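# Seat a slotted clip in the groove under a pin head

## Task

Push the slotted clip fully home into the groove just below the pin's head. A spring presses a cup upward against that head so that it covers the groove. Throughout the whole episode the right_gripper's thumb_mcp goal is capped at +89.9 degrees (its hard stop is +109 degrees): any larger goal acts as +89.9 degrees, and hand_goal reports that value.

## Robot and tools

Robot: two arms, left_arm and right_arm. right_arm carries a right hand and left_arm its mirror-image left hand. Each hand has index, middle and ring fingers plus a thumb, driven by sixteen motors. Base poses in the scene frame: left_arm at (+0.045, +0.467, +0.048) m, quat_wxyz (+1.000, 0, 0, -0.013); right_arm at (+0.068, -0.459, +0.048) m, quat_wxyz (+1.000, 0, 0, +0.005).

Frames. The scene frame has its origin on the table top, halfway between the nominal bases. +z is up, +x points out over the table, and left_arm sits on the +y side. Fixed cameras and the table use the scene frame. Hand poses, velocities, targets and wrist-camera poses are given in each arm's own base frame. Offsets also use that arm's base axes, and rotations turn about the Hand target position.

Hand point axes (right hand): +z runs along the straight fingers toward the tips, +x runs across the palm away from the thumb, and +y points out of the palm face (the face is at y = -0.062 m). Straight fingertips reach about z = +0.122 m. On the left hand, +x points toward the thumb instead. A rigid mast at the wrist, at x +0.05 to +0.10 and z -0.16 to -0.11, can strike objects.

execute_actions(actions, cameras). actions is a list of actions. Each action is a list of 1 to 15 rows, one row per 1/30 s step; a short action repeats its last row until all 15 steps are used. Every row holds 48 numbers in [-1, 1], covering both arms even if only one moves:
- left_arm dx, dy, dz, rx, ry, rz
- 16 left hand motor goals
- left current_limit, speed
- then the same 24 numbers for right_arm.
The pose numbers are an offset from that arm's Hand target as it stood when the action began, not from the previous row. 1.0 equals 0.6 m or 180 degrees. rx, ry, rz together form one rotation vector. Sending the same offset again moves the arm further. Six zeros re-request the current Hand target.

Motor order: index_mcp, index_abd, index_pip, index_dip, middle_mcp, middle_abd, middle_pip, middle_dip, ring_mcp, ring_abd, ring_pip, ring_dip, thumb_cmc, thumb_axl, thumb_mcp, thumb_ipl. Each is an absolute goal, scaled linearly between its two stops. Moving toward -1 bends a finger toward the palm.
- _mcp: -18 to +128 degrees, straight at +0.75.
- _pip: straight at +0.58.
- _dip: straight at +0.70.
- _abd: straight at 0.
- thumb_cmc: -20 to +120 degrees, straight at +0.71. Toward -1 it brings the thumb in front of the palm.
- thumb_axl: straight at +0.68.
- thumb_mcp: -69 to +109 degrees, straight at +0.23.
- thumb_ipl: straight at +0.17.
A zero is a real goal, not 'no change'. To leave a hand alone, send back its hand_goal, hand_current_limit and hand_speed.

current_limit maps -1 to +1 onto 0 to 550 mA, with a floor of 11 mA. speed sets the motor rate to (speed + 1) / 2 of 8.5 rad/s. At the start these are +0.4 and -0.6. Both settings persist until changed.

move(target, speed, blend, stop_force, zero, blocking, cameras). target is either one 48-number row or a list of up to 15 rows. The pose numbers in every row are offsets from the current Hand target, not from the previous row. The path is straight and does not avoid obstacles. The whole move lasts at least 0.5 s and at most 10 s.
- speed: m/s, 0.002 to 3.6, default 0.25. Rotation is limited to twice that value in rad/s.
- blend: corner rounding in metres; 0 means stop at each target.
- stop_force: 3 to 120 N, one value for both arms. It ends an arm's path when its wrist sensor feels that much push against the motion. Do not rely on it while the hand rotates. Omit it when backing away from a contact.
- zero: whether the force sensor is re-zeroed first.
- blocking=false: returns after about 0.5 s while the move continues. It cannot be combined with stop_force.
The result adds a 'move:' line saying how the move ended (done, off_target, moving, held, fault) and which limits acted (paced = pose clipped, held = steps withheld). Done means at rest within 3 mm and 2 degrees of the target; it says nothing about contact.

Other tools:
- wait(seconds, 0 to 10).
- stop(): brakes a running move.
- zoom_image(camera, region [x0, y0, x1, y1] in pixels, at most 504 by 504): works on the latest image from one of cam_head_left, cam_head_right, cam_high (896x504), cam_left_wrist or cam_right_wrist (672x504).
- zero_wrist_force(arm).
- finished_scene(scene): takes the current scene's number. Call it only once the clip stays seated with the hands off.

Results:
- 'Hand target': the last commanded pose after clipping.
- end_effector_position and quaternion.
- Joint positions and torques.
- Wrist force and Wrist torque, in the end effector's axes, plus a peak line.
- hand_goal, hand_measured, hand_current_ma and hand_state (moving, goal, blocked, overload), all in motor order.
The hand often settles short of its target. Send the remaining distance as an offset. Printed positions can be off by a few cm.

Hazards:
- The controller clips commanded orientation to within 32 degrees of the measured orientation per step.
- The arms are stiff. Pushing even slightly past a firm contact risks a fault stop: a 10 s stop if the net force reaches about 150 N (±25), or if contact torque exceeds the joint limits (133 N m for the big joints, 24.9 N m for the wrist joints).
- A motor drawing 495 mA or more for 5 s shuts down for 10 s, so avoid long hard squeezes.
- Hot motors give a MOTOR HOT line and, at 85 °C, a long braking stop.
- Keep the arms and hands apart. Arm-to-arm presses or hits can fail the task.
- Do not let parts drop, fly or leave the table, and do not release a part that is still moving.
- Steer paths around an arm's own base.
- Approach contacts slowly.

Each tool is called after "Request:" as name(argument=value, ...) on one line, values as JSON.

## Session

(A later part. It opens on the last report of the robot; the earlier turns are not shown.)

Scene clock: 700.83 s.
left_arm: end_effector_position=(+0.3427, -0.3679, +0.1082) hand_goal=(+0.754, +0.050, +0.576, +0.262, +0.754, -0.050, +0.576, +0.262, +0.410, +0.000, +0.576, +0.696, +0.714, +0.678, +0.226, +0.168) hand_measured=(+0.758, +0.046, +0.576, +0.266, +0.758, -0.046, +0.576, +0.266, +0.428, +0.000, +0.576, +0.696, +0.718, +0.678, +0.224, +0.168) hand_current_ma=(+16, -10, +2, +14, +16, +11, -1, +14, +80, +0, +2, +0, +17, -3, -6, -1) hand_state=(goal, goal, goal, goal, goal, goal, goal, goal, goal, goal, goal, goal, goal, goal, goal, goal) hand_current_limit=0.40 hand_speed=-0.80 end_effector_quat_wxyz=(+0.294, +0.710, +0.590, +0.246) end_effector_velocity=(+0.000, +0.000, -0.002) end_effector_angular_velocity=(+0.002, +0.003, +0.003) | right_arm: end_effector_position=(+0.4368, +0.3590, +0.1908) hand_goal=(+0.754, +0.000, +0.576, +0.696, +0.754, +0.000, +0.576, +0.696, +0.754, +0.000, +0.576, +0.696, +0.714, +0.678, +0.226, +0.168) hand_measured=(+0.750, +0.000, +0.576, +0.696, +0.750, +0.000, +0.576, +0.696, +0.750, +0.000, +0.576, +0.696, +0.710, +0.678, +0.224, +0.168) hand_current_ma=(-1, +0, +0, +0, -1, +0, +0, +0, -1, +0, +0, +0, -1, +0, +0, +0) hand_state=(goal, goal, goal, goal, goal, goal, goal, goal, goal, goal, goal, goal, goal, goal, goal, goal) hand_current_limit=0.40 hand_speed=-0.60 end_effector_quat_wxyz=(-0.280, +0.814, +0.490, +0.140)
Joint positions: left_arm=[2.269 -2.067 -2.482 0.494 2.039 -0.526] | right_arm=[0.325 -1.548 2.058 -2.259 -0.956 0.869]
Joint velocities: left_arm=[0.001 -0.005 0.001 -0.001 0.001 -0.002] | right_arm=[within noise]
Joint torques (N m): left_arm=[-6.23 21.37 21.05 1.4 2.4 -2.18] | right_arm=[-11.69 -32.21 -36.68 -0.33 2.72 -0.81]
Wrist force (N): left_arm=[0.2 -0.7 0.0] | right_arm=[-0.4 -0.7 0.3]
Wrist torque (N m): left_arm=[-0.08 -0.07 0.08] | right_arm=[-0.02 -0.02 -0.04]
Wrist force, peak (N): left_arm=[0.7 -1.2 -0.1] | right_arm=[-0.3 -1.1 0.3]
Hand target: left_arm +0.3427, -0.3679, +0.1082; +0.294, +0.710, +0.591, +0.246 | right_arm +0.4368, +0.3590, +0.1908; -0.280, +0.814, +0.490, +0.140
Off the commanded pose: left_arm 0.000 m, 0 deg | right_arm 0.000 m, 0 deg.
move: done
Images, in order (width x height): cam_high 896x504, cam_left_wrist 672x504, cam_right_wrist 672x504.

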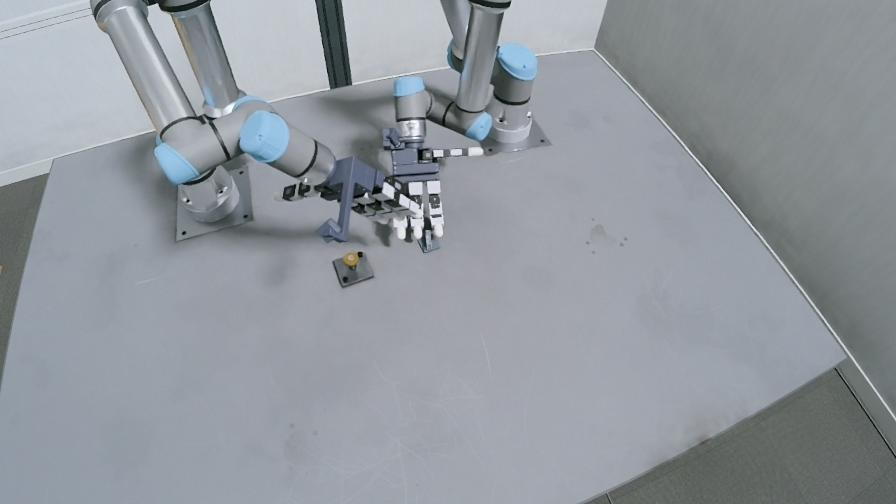

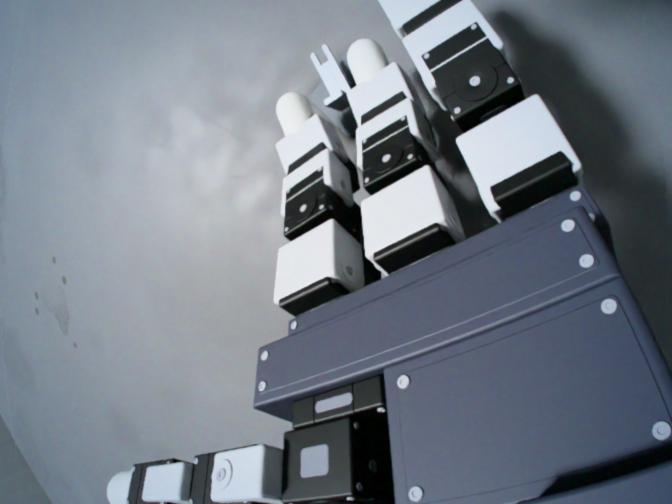

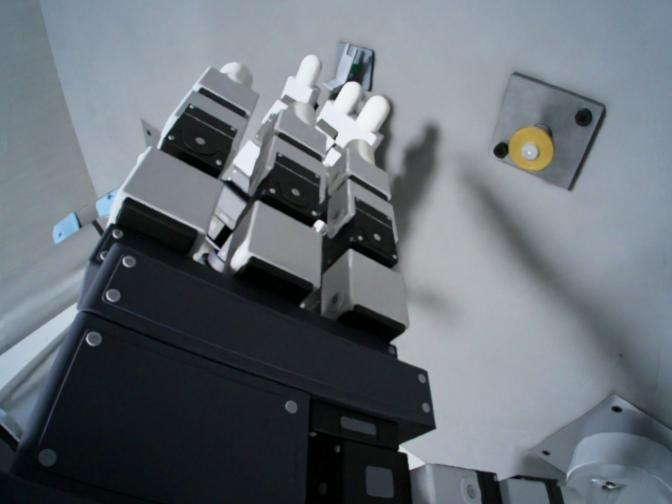

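Request:
move(target=[-0.0019,0.00155,-0.0233,0,0,0,0.754,0.05,0.576,0.261,0.754,-0.05,0.576,0.261,0.41,0,0.576,0.696,0.714,0.678,0.226,0.168,0.4,-0.8,0,0,0,0,0,0,0.754,0,0.576,0.696,0.754,0,0.576,0.696,0.754,0,0.576,0.696,0.714,0.678,0.226,0.168,0.4,-0.6], speed=0.04)

Request:
execute_actions(actions=[])

Request:
zoom_image(camera="cam_right_wrist", region=[300, 25, 380, 105])

Request:
zoom_image(camera="cam_left_wrist", region=[280, 30, 400, 150])

Request:
zoom_image(camera="cam_high", region=[400, 210, 460, 260])

Scene clock: 723.10 s.
left_arm: end_effector_position=(+0.3416, -0.3670, +0.0943) hand_goal=(+0.754, +0.050, +0.576, +0.262, +0.754, -0.050, +0.576, +0.262, +0.410, +0.000, +0.576, +0.696, +0.714, +0.678, +0.226, +0.168) hand_measured=(+0.758, +0.046, +0.576, +0.266, +0.758, -0.046, +0.576, +0.266, +0.428, +0.000, +0.576, +0.696, +0.718, +0.678, +0.224, +0.168) hand_current_ma=(+16, -10, +2, +14, +16, +11, -1, +14, +80, +0, +2, +0, +17, -3, -6, -1) hand_state=(goal, goal, goal, goal, goal, goal, goal, goal, goal, goal, goal, goal, goal, goal, goal, goal) hand_current_limit=0.40 hand_speed=-0.80 end_effector_quat_wxyz=(+0.294, +0.710, +0.591, +0.246) | right_arm: end_effector_position=(+0.4368, +0.3590, +0.1908) hand_goal=(+0.754, +0.000, +0.576, +0.696, +0.754, +0.000, +0.576, +0.696, +0.754, +0.000, +0.576, +0.696, +0.714, +0.678, +0.226, +0.168) hand_measured=(+0.750, +0.000, +0.576, +0.696, +0.750, +0.000, +0.576, +0.696, +0.750, +0.000, +0.576, +0.696, +0.710, +0.678, +0.224, +0.168) hand_current_ma=(-1, +0, +0, +0, -1, +0, +0, +0, -1, +0, +0, +0, -1, +0, +0, +0) hand_state=(goal, goal, goal, goal, goal, goal, goal, goal, goal, goal, goal, goal, goal, goal, goal, goal) hand_current_limit=0.40 hand_speed=-0.60 end_effector_quat_wxyz=(-0.280, +0.814, +0.490, +0.140)
Joint positions: left_arm=[2.268 -2.119 -2.483 0.547 2.039 -0.527] | right_arm=[0.325 -1.548 2.058 -2.259 -0.956 0.869]
Joint torques (N m): left_arm=[-6.66 22.98 -4.87 4.48 2.29 0.21] | right_arm=[-11.47 -31.95 -36.55 -0.35 2.71 -1.03]
Wrist force (N): left_arm=[0.3 -0.9 -0.3] | right_arm=[-0.2 -0.5 0.1]
Wrist torque (N m): left_arm=[-0.08 -0.07 0.09] | right_arm=[0.02 -0.05 -0.03]
Wrist force, peak (N): left_arm=[-0.1 -1.4 -0.4] | right_arm=[-0.1 -1.0 0.5]
Hand target: left_arm +0.3416, -0.3670, +0.0942; +0.294, +0.710, +0.591, +0.246 | right_arm +0.4368, +0.3590, +0.1908; -0.280, +0.814, +0.490, +0.140
Off the commanded pose: left_arm 0.000 m, 0 deg | right_arm 0.000 m, 0 deg.
move: done

Scene clock: 723.10 s.
left_arm: end_effector_position=(+0.3416, -0.3670, +0.0943) hand_goal=(+0.754, +0.050, +0.576, +0.262, +0.754, -0.050, +0.576, +0.262, +0.410, +0.000, +0.576, +0.696, +0.714, +0.678, +0.226, +0.168) hand_measured=(+0.758, +0.046, +0.576, +0.266, +0.758, -0.046, +0.576, +0.266, +0.428, +0.000, +0.576, +0.696, +0.718, +0.678, +0.224, +0.168) hand_current_ma=(+16, -10, +2, +14, +16, +11, -1, +14, +80, +0, +2, +0, +17, -3, -6, -1) hand_state=(goal, goal, goal, goal, goal, goal, goal, goal, goal, goal, goal, goal, goal, goal, goal, goal) hand_current_limit=0.40 hand_speed=-0.80 end_effector_quat_wxyz=(+0.294, +0.710, +0.591, +0.246) | right_arm: end_effector_position=(+0.4368, +0.3590, +0.1908) hand_goal=(+0.754, +0.000, +0.576, +0.696, +0.754, +0.000, +0.576, +0.696, +0.754, +0.000, +0.576, +0.696, +0.714, +0.678, +0.226, +0.168) hand_measured=(+0.750, +0.000, +0.576, +0.696, +0.750, +0.000, +0.576, +0.696, +0.750, +0.000, +0.576, +0.696, +0.710, +0.678, +0.224, +0.168) hand_current_ma=(-1, +0, +0, +0, -1, +0, +0, +0, -1, +0, +0, +0, -1, +0, +0, +0) hand_state=(goal, goal, goal, goal, goal, goal, goal, goal, goal, goal, goal, goal, goal, goal, goal, goal) hand_current_limit=0.40 hand_speed=-0.60 end_effector_quat_wxyz=(-0.280, +0.814, +0.490, +0.140)
Joint positions: left_arm=[2.268 -2.119 -2.483 0.547 2.039 -0.527] | right_arm=[0.325 -1.548 2.058 -2.259 -0.956 0.869]
Joint velocities: within noise
Joint torques (N m): left_arm=[-6.66 22.98 -4.87 4.48 2.29 0.21] | right_arm=[-11.47 -31.95 -36.55 -0.35 2.71 -1.03]
Wrist force (N): left_arm=[0.3 -0.9 -0.3] | right_arm=[-0.2 -0.5 0.1]
Wrist torque (N m): left_arm=[-0.08 -0.07 0.09] | right_arm=[0.02 -0.05 -0.03]
Wrist force, peak (N): left_arm=[0.3 -0.9 -0.3] | right_arm=[-0.2 -0.5 0.1]
Hand target: left_arm +0.3416, -0.3670, +0.0942; +0.294, +0.710, +0.591, +0.246 | right_arm +0.4368, +0.3590, +0.1908; -0.280, +0.814, +0.490, +0.140
Off the commanded pose: left_arm 0.000 m, 0 deg | right_arm 0.000 m, 0 deg.

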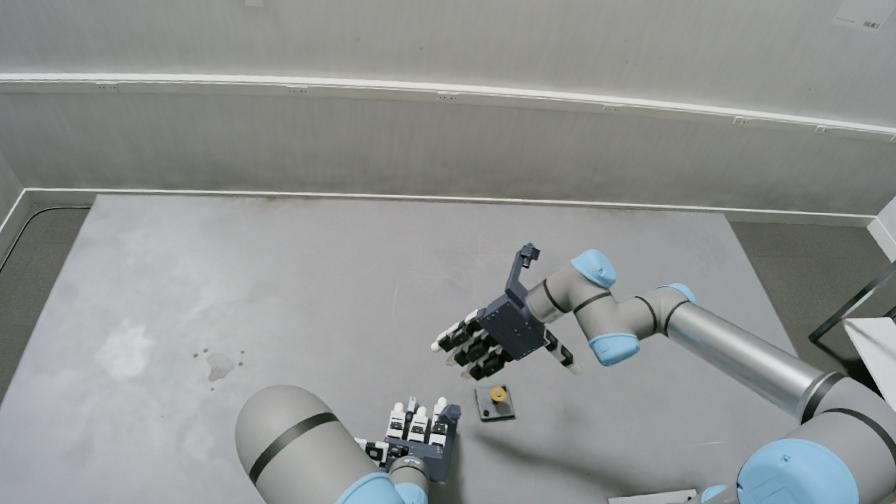

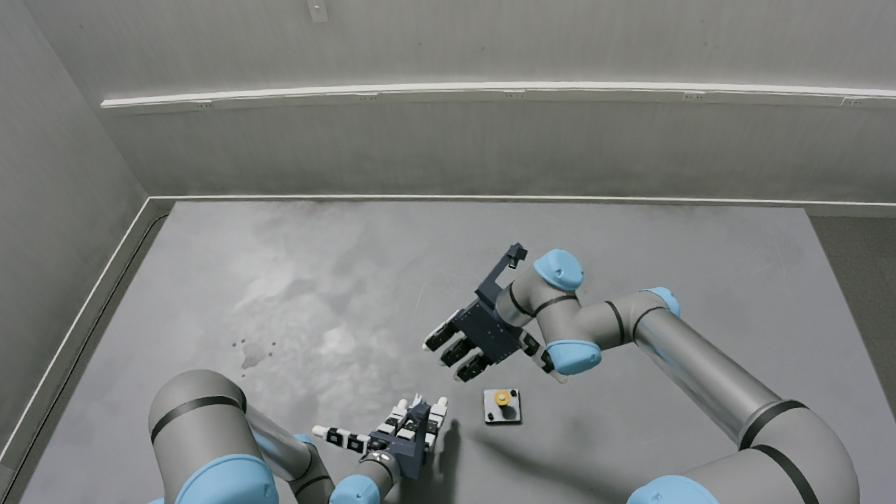

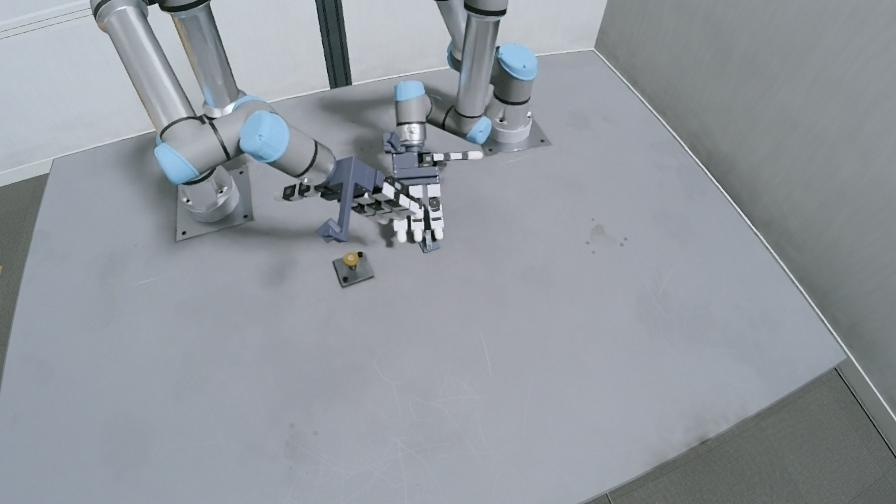

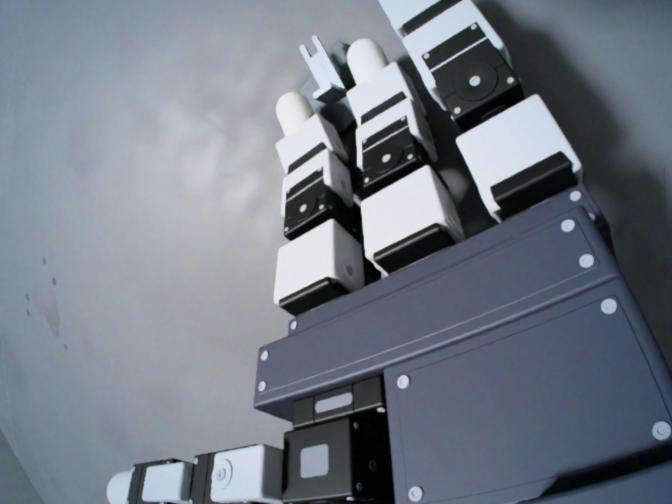

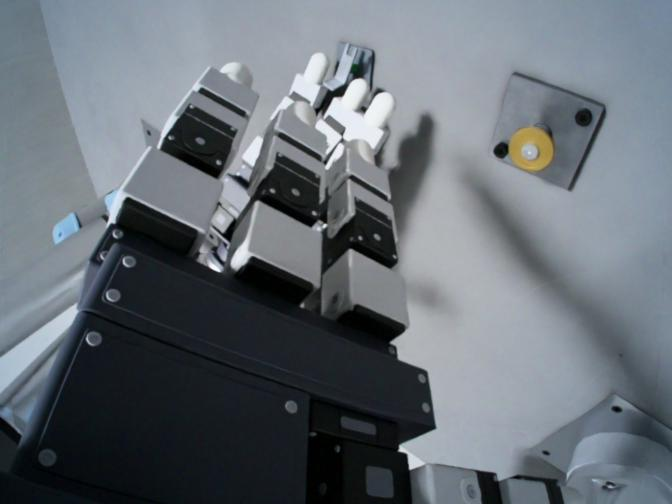

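Scaled by 6.300 from the camera's 672x504 image, which has a finer 960x720 frame.

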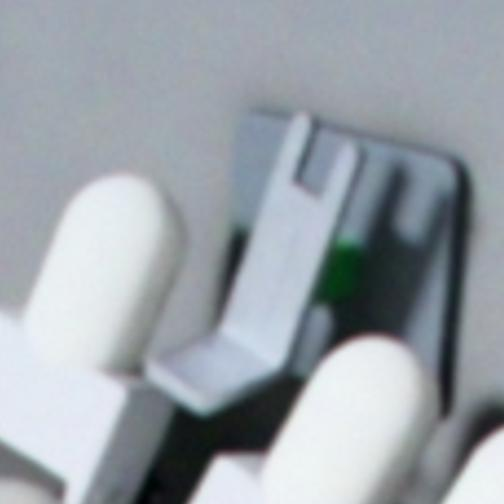

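Scaled by 4.200 from the camera's 672x504 image, which has a finer 960x720 frame.

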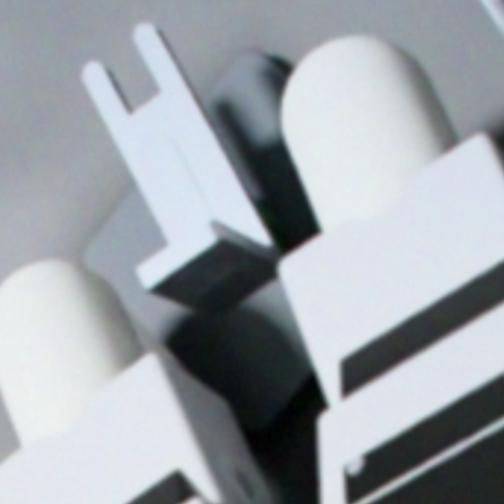

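Scaled by 8.400.

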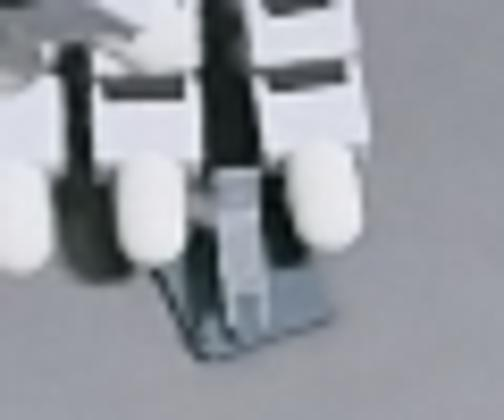

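Request:
move(target=[-0.0049,0.0019,-0.0108,0,0,0,0.754,0.05,0.576,0.261,0.754,-0.05,0.576,0.261,0.41,0,0.576,0.696,0.714,0.678,0.226,0.168,0.4,-0.8,0,0,0,0,0,0,0.754,0,0.576,0.696,0.754,0,0.576,0.696,0.754,0,0.576,0.696,0.714,0.678,0.226,0.168,0.4,-0.6], speed=0.02, stop_force=5, cameras=["cam_left_wrist","cam_right_wrist","cam_high"])

Request:
zoom_image(camera="cam_right_wrist", region=[300, 25, 380, 105])

Request:
zoom_image(camera="cam_left_wrist", region=[280, 20, 400, 140])

Request:
zoom_image(camera="cam_high", region=[400, 210, 460, 260])

Scene clock: 756.57 s.
left_arm: end_effector_position=(+0.3387, -0.3658, +0.0877) hand_goal=(+0.754, +0.050, +0.576, +0.262, +0.754, -0.050, +0.576, +0.262, +0.410, +0.000, +0.576, +0.696, +0.714, +0.678, +0.226, +0.168) hand_measured=(+0.758, +0.046, +0.576, +0.266, +0.758, -0.046, +0.576, +0.266, +0.428, +0.000, +0.576, +0.696, +0.718, +0.678, +0.224, +0.168) hand_current_ma=(+16, -10, +2, +14, +16, +11, -1, +14, +80, +0, +2, +0, +17, -3, -6, -1) hand_state=(goal, goal, goal, goal, goal, goal, goal, goal, goal, goal, goal, goal, goal, goal, goal, goal) hand_current_limit=0.40 hand_speed=-0.80 end_effector_quat_wxyz=(+0.294, +0.710, +0.591, +0.246) | right_arm: end_effector_position=(+0.4368, +0.3590, +0.1908) hand_goal=(+0.754, +0.000, +0.576, +0.696, +0.754, +0.000, +0.576, +0.696, +0.754, +0.000, +0.576, +0.696, +0.714, +0.678, +0.226, +0.168) hand_measured=(+0.750, +0.000, +0.576, +0.696, +0.750, +0.000, +0.576, +0.696, +0.750, +0.000, +0.576, +0.696, +0.710, +0.678, +0.224, +0.168) hand_current_ma=(-1, +0, +0, +0, -1, +0, +0, +0, -1, +0, +0, +0, -1, +0, +0, +0) hand_state=(goal, goal, goal, goal, goal, goal, goal, goal, goal, goal, goal, goal, goal, goal, goal, goal) hand_current_limit=0.40 hand_speed=-0.60 end_effector_quat_wxyz=(-0.280, +0.814, +0.490, +0.140)
Joint positions: left_arm=[2.264 -2.143 -2.487 0.573 2.042 -0.531] | right_arm=[0.325 -1.548 2.058 -2.259 -0.956 0.869]
Joint torques (N m): left_arm=[-6.31 23.73 -8.32 4.28 2.6 -2.49] | right_arm=[-10.69 -32.42 -36.41 -0.47 2.73 -0.97]
Wrist force (N): left_arm=[-0.2 -1.2 -0.5] | right_arm=[-0.4 -0.7 0.2]
Wrist torque (N m): left_arm=[-0.09 -0.01 0.04] | right_arm=[-0.01 -0.02 -0.04]
Wrist force, peak (N): left_arm=[-0.2 -1.3 -0.3] | right_arm=[-0.4 -1.0 0.3]
Hand target: left_arm +0.3387, -0.3658, +0.0877; +0.294, +0.710, +0.591, +0.246 | right_arm +0.4368, +0.3590, +0.1908; -0.280, +0.814, +0.490, +0.140
Off the commanded pose: left_arm 0.000 m, 0 deg | right_arm 0.000 m, 0 deg.
move: done
Images, in order (width x height): cam_high 896x504, cam_left_wrist 672x504, cam_right_wrist 672x504.

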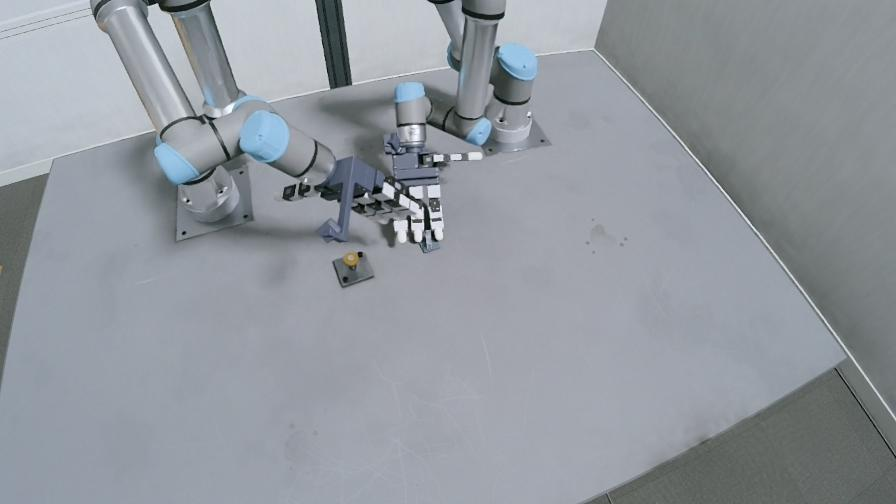

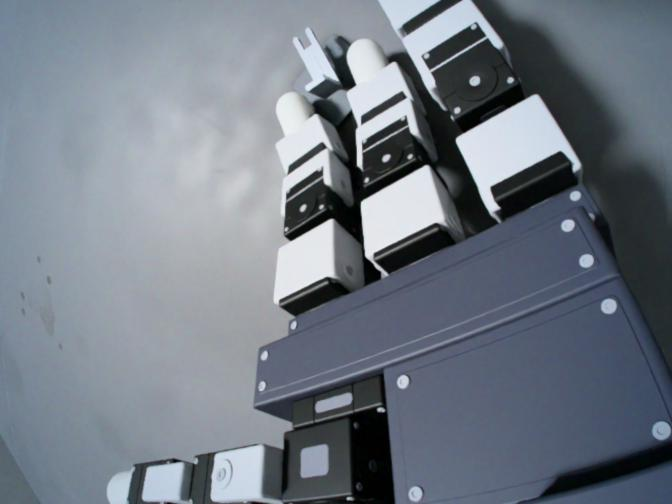

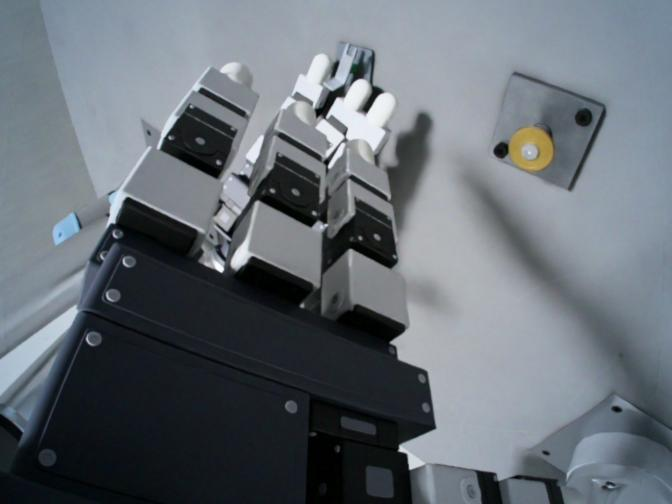

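Scaled by 6.300 from the camera's 672x504 image, which has a finer 960x720 frame.

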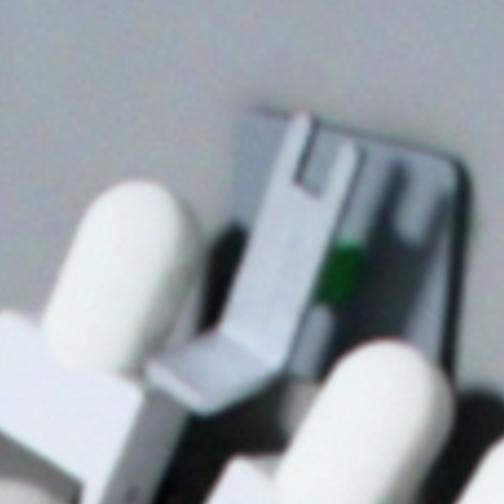

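Scaled by 4.200 from the camera's 672x504 image, which has a finer 960x720 frame.

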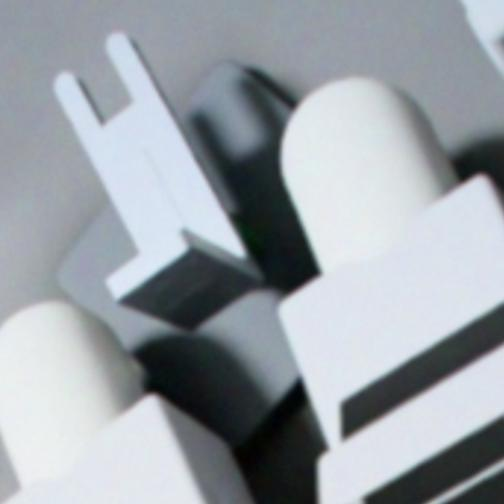

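Scaled by 8.400.

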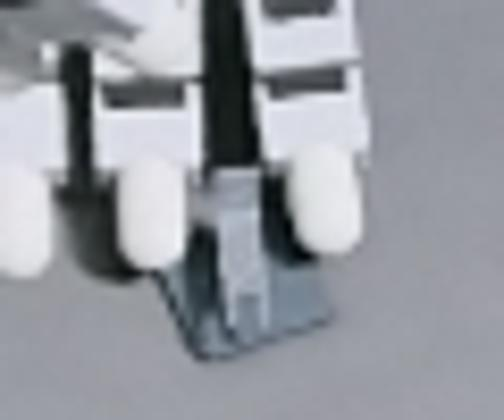

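Request:
move(target=[[-0.00097,0.0012,-0.0058,0,0,0,0.754,0.05,0.576,0.261,0.754,-0.05,0.576,0.261,0.41,0,0.576,0.696,0.714,0.678,0.226,0.168,0.4,-0.97,0,0,0,0,0,0,0.754,0,0.576,0.696,0.754,0,0.576,0.696,0.754,0,0.576,0.696,0.714,0.678,0.226,0.168,0.4,-0.6],[-0.00097,0.0012,-0.0058,0,0,0,0.754,-0.04,0.576,0.261,0.754,0.04,0.576,0.261,0.41,0,0.576,0.696,0.714,0.678,0.226,0.168,0.4,-0.97,0,0,0,0,0,0,0.754,0,0.576,0.696,0.754,0,0.576,0.696,0.754,0,0.576,0.696,0.714,0.678,0.226,0.168,0.4,-0.6]], speed=0.02, cameras=["cam_left_wrist","cam_right_wrist","cam_high"])

Request:
zoom_image(camera="cam_right_wrist", region=[300, 25, 380, 105])

Request:
zoom_image(camera="cam_left_wrist", region=[280, 20, 400, 140])

Request:
zoom_image(camera="cam_high", region=[400, 210, 460, 260])

Scene clock: 777.63 s.
left_arm: end_effector_position=(+0.3381, -0.3651, +0.0842) hand_goal=(+0.754, -0.040, +0.576, +0.262, +0.754, +0.040, +0.576, +0.262, +0.410, +0.000, +0.576, +0.696, +0.714, +0.678, +0.226, +0.168) hand_measured=(+0.758, -0.036, +0.576, +0.266, +0.758, +0.036, +0.576, +0.266, +0.428, +0.000, +0.576, +0.696, +0.718, +0.678, +0.224, +0.168) hand_current_ma=(+16, +10, +2, +14, +16, -11, -1, +14, +80, +0, +2, +0, +17, -3, -6, -1) hand_state=(goal, goal, goal, goal, goal, goal, goal, goal, goal, goal, goal, goal, goal, goal, goal, goal) hand_current_limit=0.40 hand_speed=-0.97 end_effector_quat_wxyz=(+0.294, +0.710, +0.591, +0.246) | right_arm: end_effector_position=(+0.4368, +0.3590, +0.1908) hand_goal=(+0.754, +0.000, +0.576, +0.696, +0.754, +0.000, +0.576, +0.696, +0.754, +0.000, +0.576, +0.696, +0.714, +0.678, +0.226, +0.168) hand_measured=(+0.750, +0.000, +0.576, +0.696, +0.750, +0.000, +0.576, +0.696, +0.750, +0.000, +0.576, +0.696, +0.710, +0.678, +0.224, +0.168) hand_current_ma=(-1, +0, +0, +0, -1, +0, +0, +0, -1, +0, +0, +0, -1, +0, +0, +0) hand_state=(goal, goal, goal, goal, goal, goal, goal, goal, goal, goal, goal, goal, goal, goal, goal, goal) hand_current_limit=0.40 hand_speed=-0.60 end_effector_quat_wxyz=(-0.280, +0.814, +0.490, +0.140)
Joint positions: left_arm=[2.264 -2.156 -2.488 0.587 2.042 -0.531] | right_arm=[0.325 -1.548 2.058 -2.259 -0.956 0.869]
Joint torques (N m): left_arm=[8.9 23.49 -8.43 4.23 -0.02 1.86] | right_arm=[-10.57 -31.87 -36.23 -0.39 2.68 -1]
Wrist force (N): left_arm=[-0.4 -1.0 -0.5] | right_arm=[-0.4 -0.7 0.5]
Wrist torque (N m): left_arm=[-0.07 0.01 0.03] | right_arm=[-0.04 -0.03 -0.04]
Wrist force, peak (N): left_arm=[0.2 -1.5 -0.5] | right_arm=[-0.7 -0.8 0.5]
Hand target: left_arm +0.3381, -0.3651, +0.0842; +0.294, +0.710, +0.591, +0.246 | right_arm +0.4368, +0.3590, +0.1908; -0.280, +0.814, +0.490, +0.140
Off the commanded pose: left_arm 0.000 m, 0 deg | right_arm 0.000 m, 0 deg.
move: done
Images, in order (width x height): cam_high 896x504, cam_left_wrist 672x504, cam_right_wrist 672x504.

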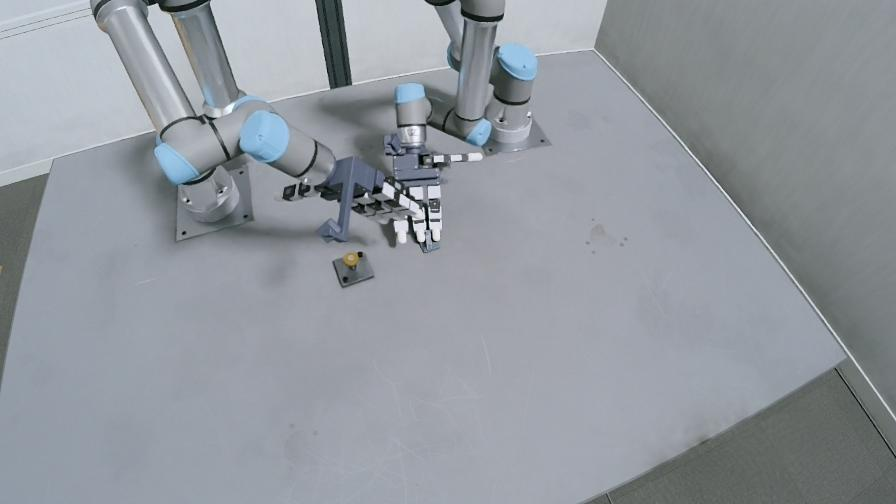

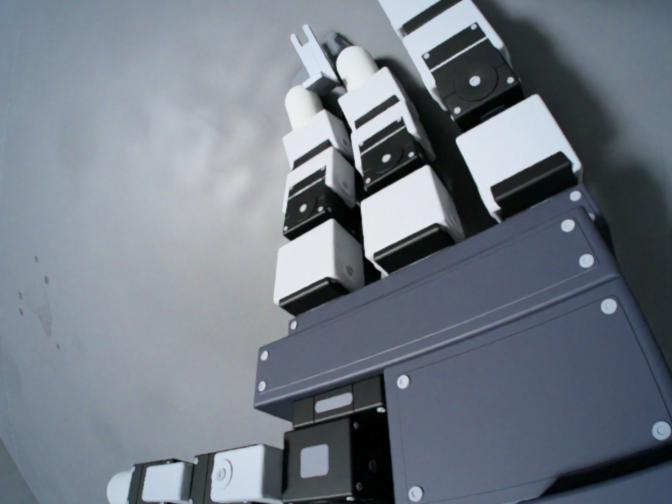

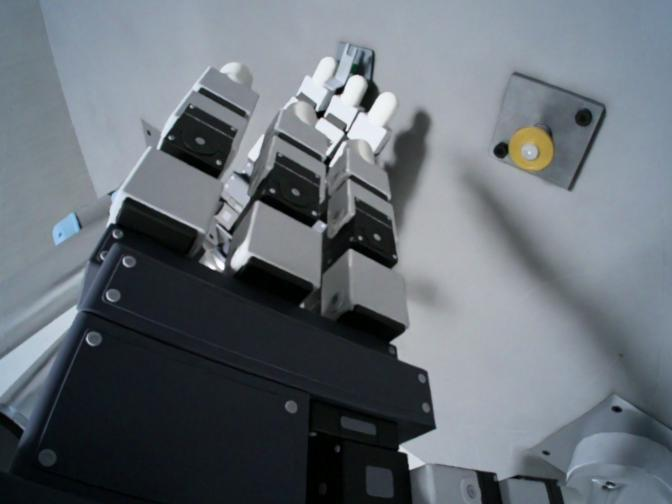

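Scaled by 6.300 from the camera's 672x504 image, which has a finer 960x720 frame.

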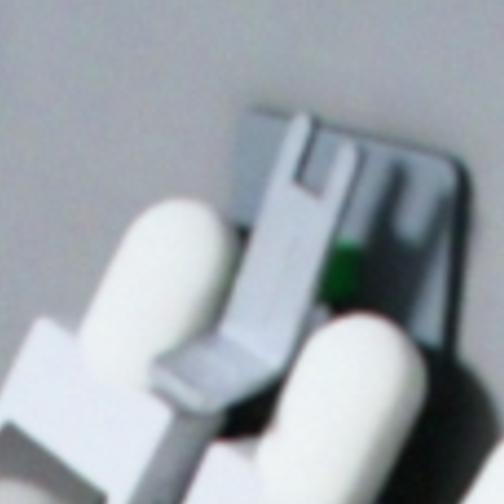

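Scaled by 4.200 from the camera's 672x504 image, which has a finer 960x720 frame.

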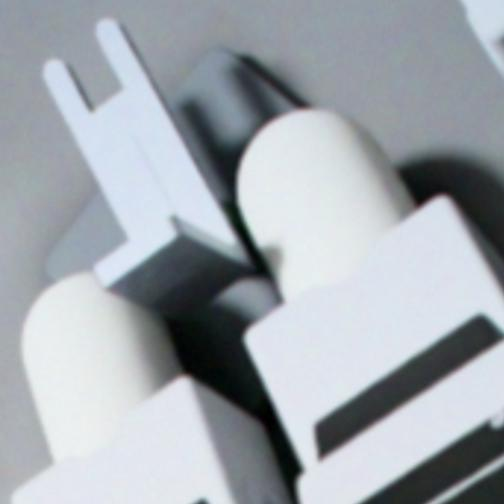

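Scaled by 8.400.

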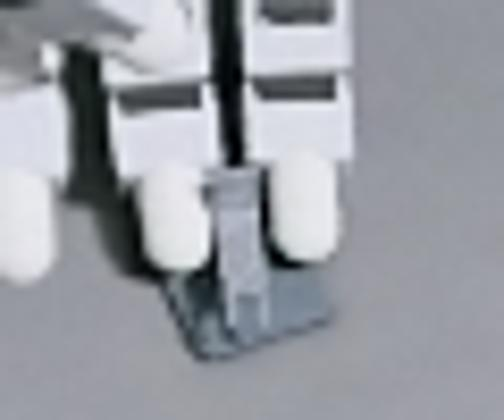

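Request:
move(target=[0,0,0,0,0,0,0.754,-0.09,0.576,0.261,0.754,0.09,0.576,0.261,0.41,0,0.576,0.696,0.714,0.678,0.226,0.168,0.4,-0.97,0,0,0,0,0,0,0.754,0,0.576,0.696,0.754,0,0.576,0.696,0.754,0,0.576,0.696,0.714,0.678,0.226,0.168,0.4,-0.6], speed=0.02, cameras=["cam_left_wrist","cam_right_wrist"])

Request:
zoom_image(camera="cam_right_wrist", region=[300, 25, 380, 105])

Request:
zoom_image(camera="cam_left_wrist", region=[280, 20, 400, 140])

Scene clock: 783.83 s.
left_arm: end_effector_position=(+0.3381, -0.3651, +0.0842) hand_goal=(+0.754, -0.090, +0.576, +0.262, +0.754, +0.090, +0.576, +0.262, +0.410, +0.000, +0.576, +0.696, +0.714, +0.678, +0.226, +0.168) hand_measured=(+0.758, -0.072, +0.576, +0.266, +0.758, +0.068, +0.576, +0.266, +0.428, +0.000, +0.576, +0.696, +0.718, +0.678, +0.224, +0.168) hand_current_ma=(+18, +64, +2, +13, +16, -78, -1, +14, +80, +0, +2, +0, +17, -3, -6, -1) hand_state=(goal, goal, goal, goal, goal, blocked, goal, goal, goal, goal, goal, goal, goal, goal, goal, goal) hand_current_limit=0.40 hand_speed=-0.97 end_effector_quat_wxyz=(+0.294, +0.710, +0.591, +0.246) | right_arm: end_effector_position=(+0.4368, +0.3590, +0.1908) hand_goal=(+0.754, +0.000, +0.576, +0.696, +0.754, +0.000, +0.576, +0.696, +0.754, +0.000, +0.576, +0.696, +0.714, +0.678, +0.226, +0.168) hand_measured=(+0.750, +0.000, +0.576, +0.696, +0.750, +0.000, +0.576, +0.696, +0.750, +0.000, +0.576, +0.696, +0.710, +0.678, +0.224, +0.168) hand_current_ma=(-1, +0, +0, +0, -1, +0, +0, +0, -1, +0, +0, +0, -1, +0, +0, +0) hand_state=(goal, goal, goal, goal, goal, goal, goal, goal, goal, goal, goal, goal, goal, goal, goal, goal) hand_current_limit=0.40 hand_speed=-0.60 end_effector_quat_wxyz=(-0.280, +0.814, +0.490, +0.140)
Joint positions: left_arm=[2.264 -2.156 -2.488 0.587 2.042 -0.531] | right_arm=[0.325 -1.548 2.058 -2.259 -0.956 0.869]
Joint torques (N m): left_arm=[9.03 23.39 -8.43 4.19 -0.28 1.69] | right_arm=[-11.4 -31.91 -36.65 -0.43 2.64 -0.97]
Wrist force (N): left_arm=[-0.3 -1.0 -0.5] | right_arm=[-0.4 -0.4 0.0]
Wrist torque (N m): left_arm=[-0.07 -0.01 0.03] | right_arm=[0.04 -0.03 -0.03]
Wrist force, peak (N): left_arm=[0.1 -1.3 -0.8] | right_arm=[-0.3 -1.0 0.5]
Hand target: left_arm +0.3381, -0.3651, +0.0842; +0.294, +0.710, +0.591, +0.246 | right_arm +0.4368, +0.3590, +0.1908; -0.280, +0.814, +0.490, +0.140
Off the commanded pose: left_arm 0.000 m, 0 deg | right_arm 0.000 m, 0 deg.
move: done
Images, in order (width x height): cam_left_wrist 672x504, cam_right_wrist 672x504.

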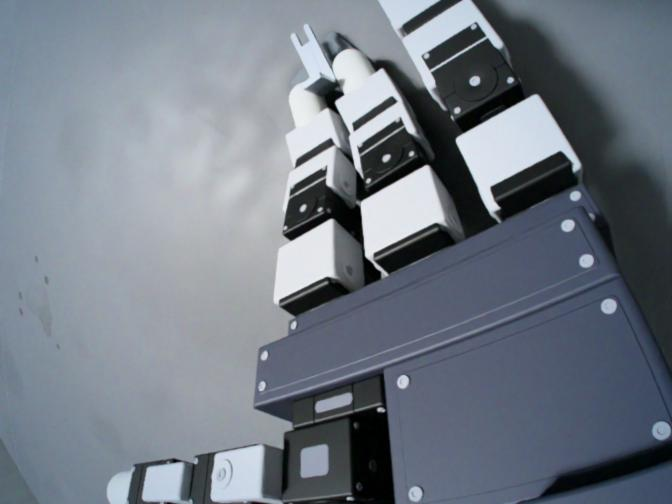

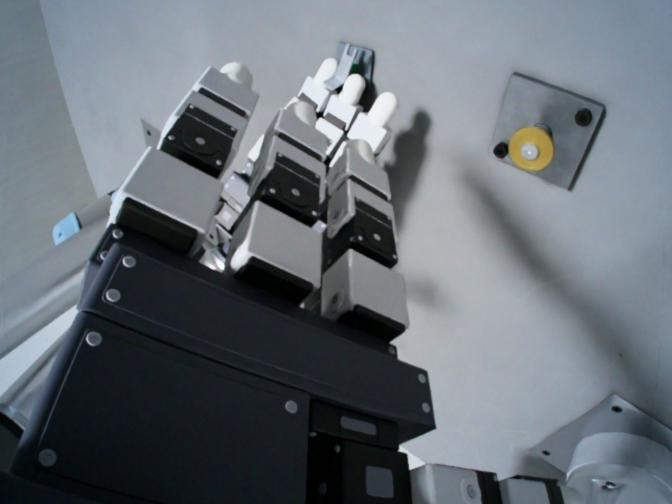

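Scaled by 6.300 from the camera's 672x504 image, which has a finer 960x720 frame.

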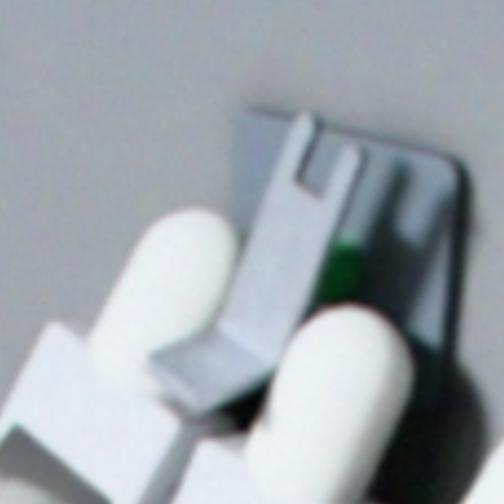

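Scaled by 4.200 from the camera's 672x504 image, which has a finer 960x720 frame.

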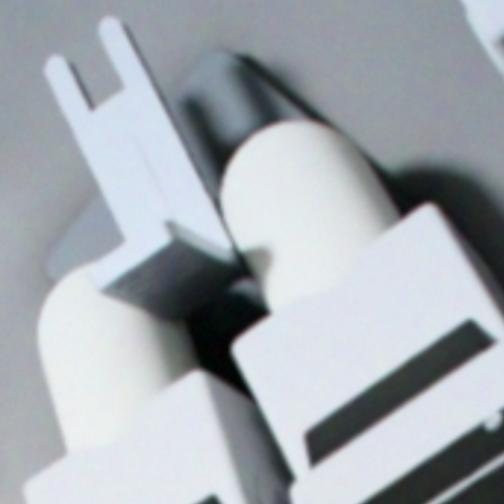

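Request:
move(target=[[0,0,0,0,0,0,0.754,-0.12,0.576,0.261,0.754,0.12,0.576,0.261,0.41,0,0.576,0.696,0.714,0.678,0.226,0.168,0.4,-0.97,0,0,0,0,0,0,0.754,0,0.576,0.696,0.754,0,0.576,0.696,0.754,0,0.576,0.696,0.714,0.678,0.226,0.168,0.4,-0.6],[0,0,0.02,0,0,0,0.754,-0.12,0.576,0.261,0.754,0.12,0.576,0.261,0.41,0,0.576,0.696,0.714,0.678,0.226,0.168,0.4,-0.97,0,0,0,0,0,0,0.754,0,0.576,0.696,0.754,0,0.576,0.696,0.754,0,0.576,0.696,0.714,0.678,0.226,0.168,0.4,-0.6]], speed=0.02, cameras=["cam_left_wrist","cam_right_wrist"])

Request:
zoom_image(camera="cam_right_wrist", region=[300, 15, 380, 95])

Request:
zoom_image(camera="cam_left_wrist", region=[280, 20, 400, 140])

Scene clock: 792.40 s.
left_arm: end_effector_position=(+0.3381, -0.3651, +0.0962) hand_goal=(+0.754, -0.120, +0.576, +0.262, +0.754, +0.120, +0.576, +0.262, +0.410, +0.000, +0.576, +0.696, +0.714, +0.678, +0.226, +0.168) hand_measured=(+0.762, -0.076, +0.578, +0.264, +0.758, +0.070, +0.576, +0.266, +0.428, +0.000, +0.576, +0.696, +0.718, +0.678, +0.224, +0.168) hand_current_ma=(+32, +164, +4, +10, +16, -189, -1, +11, +80, +0, +2, +0, +17, -3, -6, -1) hand_state=(goal, blocked, goal, goal, goal, blocked, goal, goal, goal, goal, goal, goal, goal, goal, goal, goal) hand_current_limit=0.40 hand_speed=-0.97 end_effector_quat_wxyz=(+0.294, +0.710, +0.590, +0.246) end_effector_velocity=(+0.000, +0.000, +0.001) end_effector_angular_velocity=(-0.001, -0.001, +0.000) | right_arm: end_effector_position=(+0.4368, +0.3590, +0.1908) hand_goal=(+0.754, +0.000, +0.576, +0.696, +0.754, +0.000, +0.576, +0.696, +0.754, +0.000, +0.576, +0.696, +0.714, +0.678, +0.226, +0.168) hand_measured=(+0.750, +0.000, +0.576, +0.696, +0.750, +0.000, +0.576, +0.696, +0.750, +0.000, +0.576, +0.696, +0.710, +0.678, +0.224, +0.168) hand_current_ma=(-1, +0, +0, +0, -1, +0, +0, +0, -1, +0, +0, +0, -1, +0, +0, +0) hand_state=(goal, goal, goal, goal, goal, goal, goal, goal, goal, goal, goal, goal, goal, goal, goal, goal) hand_current_limit=0.40 hand_speed=-0.60 end_effector_quat_wxyz=(-0.280, +0.814, +0.490, +0.140)
Joint positions: left_arm=[2.264 -2.11 -2.492 0.545 2.042 -0.531] | right_arm=[0.325 -1.548 2.058 -2.259 -0.956 0.869]
Joint velocities: left_arm=[0 0.005 -0.001 -0.002 0 0] | right_arm=[within noise]
Joint torques (N m): left_arm=[6.55 35.45 -7.86 0.98 0.06 -0.33] | right_arm=[-11.23 -32.17 -35.67 -0.4 2.7 -0.9]
Wrist force (N): left_arm=[-0.1 -1.0 -0.1] | right_arm=[-0.2 -0.5 0.0]
Wrist torque (N m): left_arm=[-0.07 -0.03 0.04] | right_arm=[0.03 -0.04 -0.02]
Wrist force, peak (N): left_arm=[-0.3 -1.5 -0.4] | right_arm=[-0.7 -0.9 0.3]
Hand target: left_arm +0.3381, -0.3651, +0.0962; +0.294, +0.710, +0.591, +0.246 | right_arm +0.4368, +0.3590, +0.1908; -0.280, +0.814, +0.490, +0.140
Off the commanded pose: left_arm 0.000 m, 0 deg | right_arm 0.000 m, 0 deg.
move: done
Images, in order (width x height): cam_left_wrist 672x504, cam_right_wrist 672x504.

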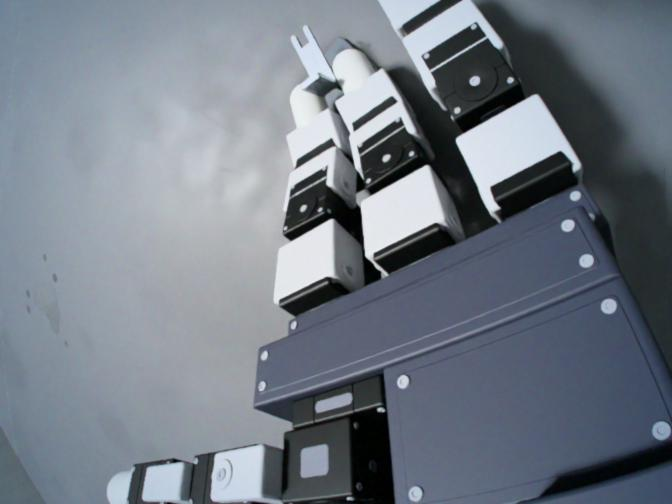

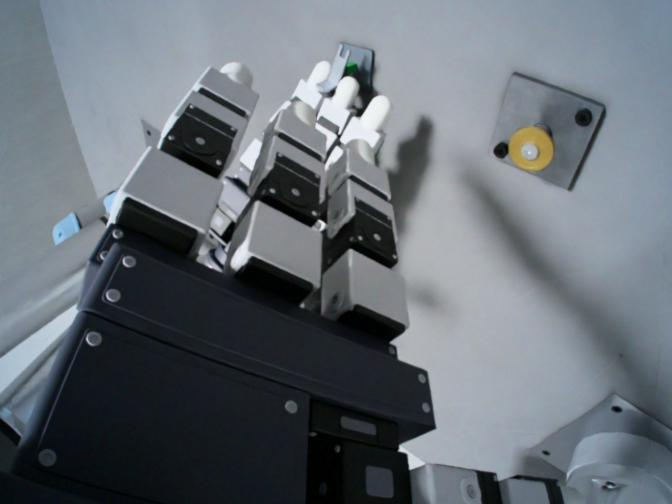

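Scaled by 6.300 from the camera's 672x504 image, which has a finer 960x720 frame.

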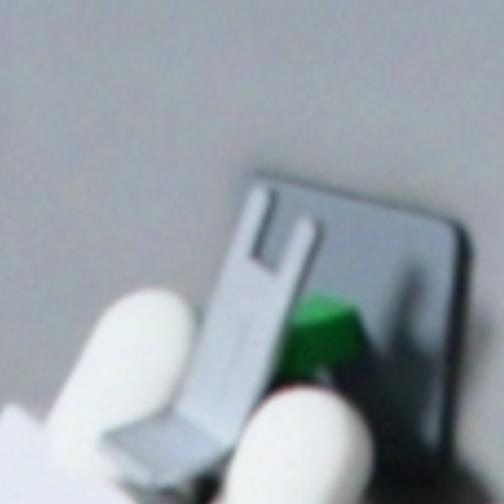

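Scaled by 4.200 from the camera's 672x504 image, which has a finer 960x720 frame.

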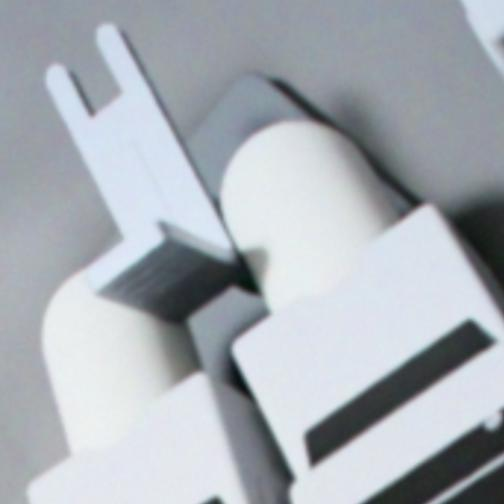

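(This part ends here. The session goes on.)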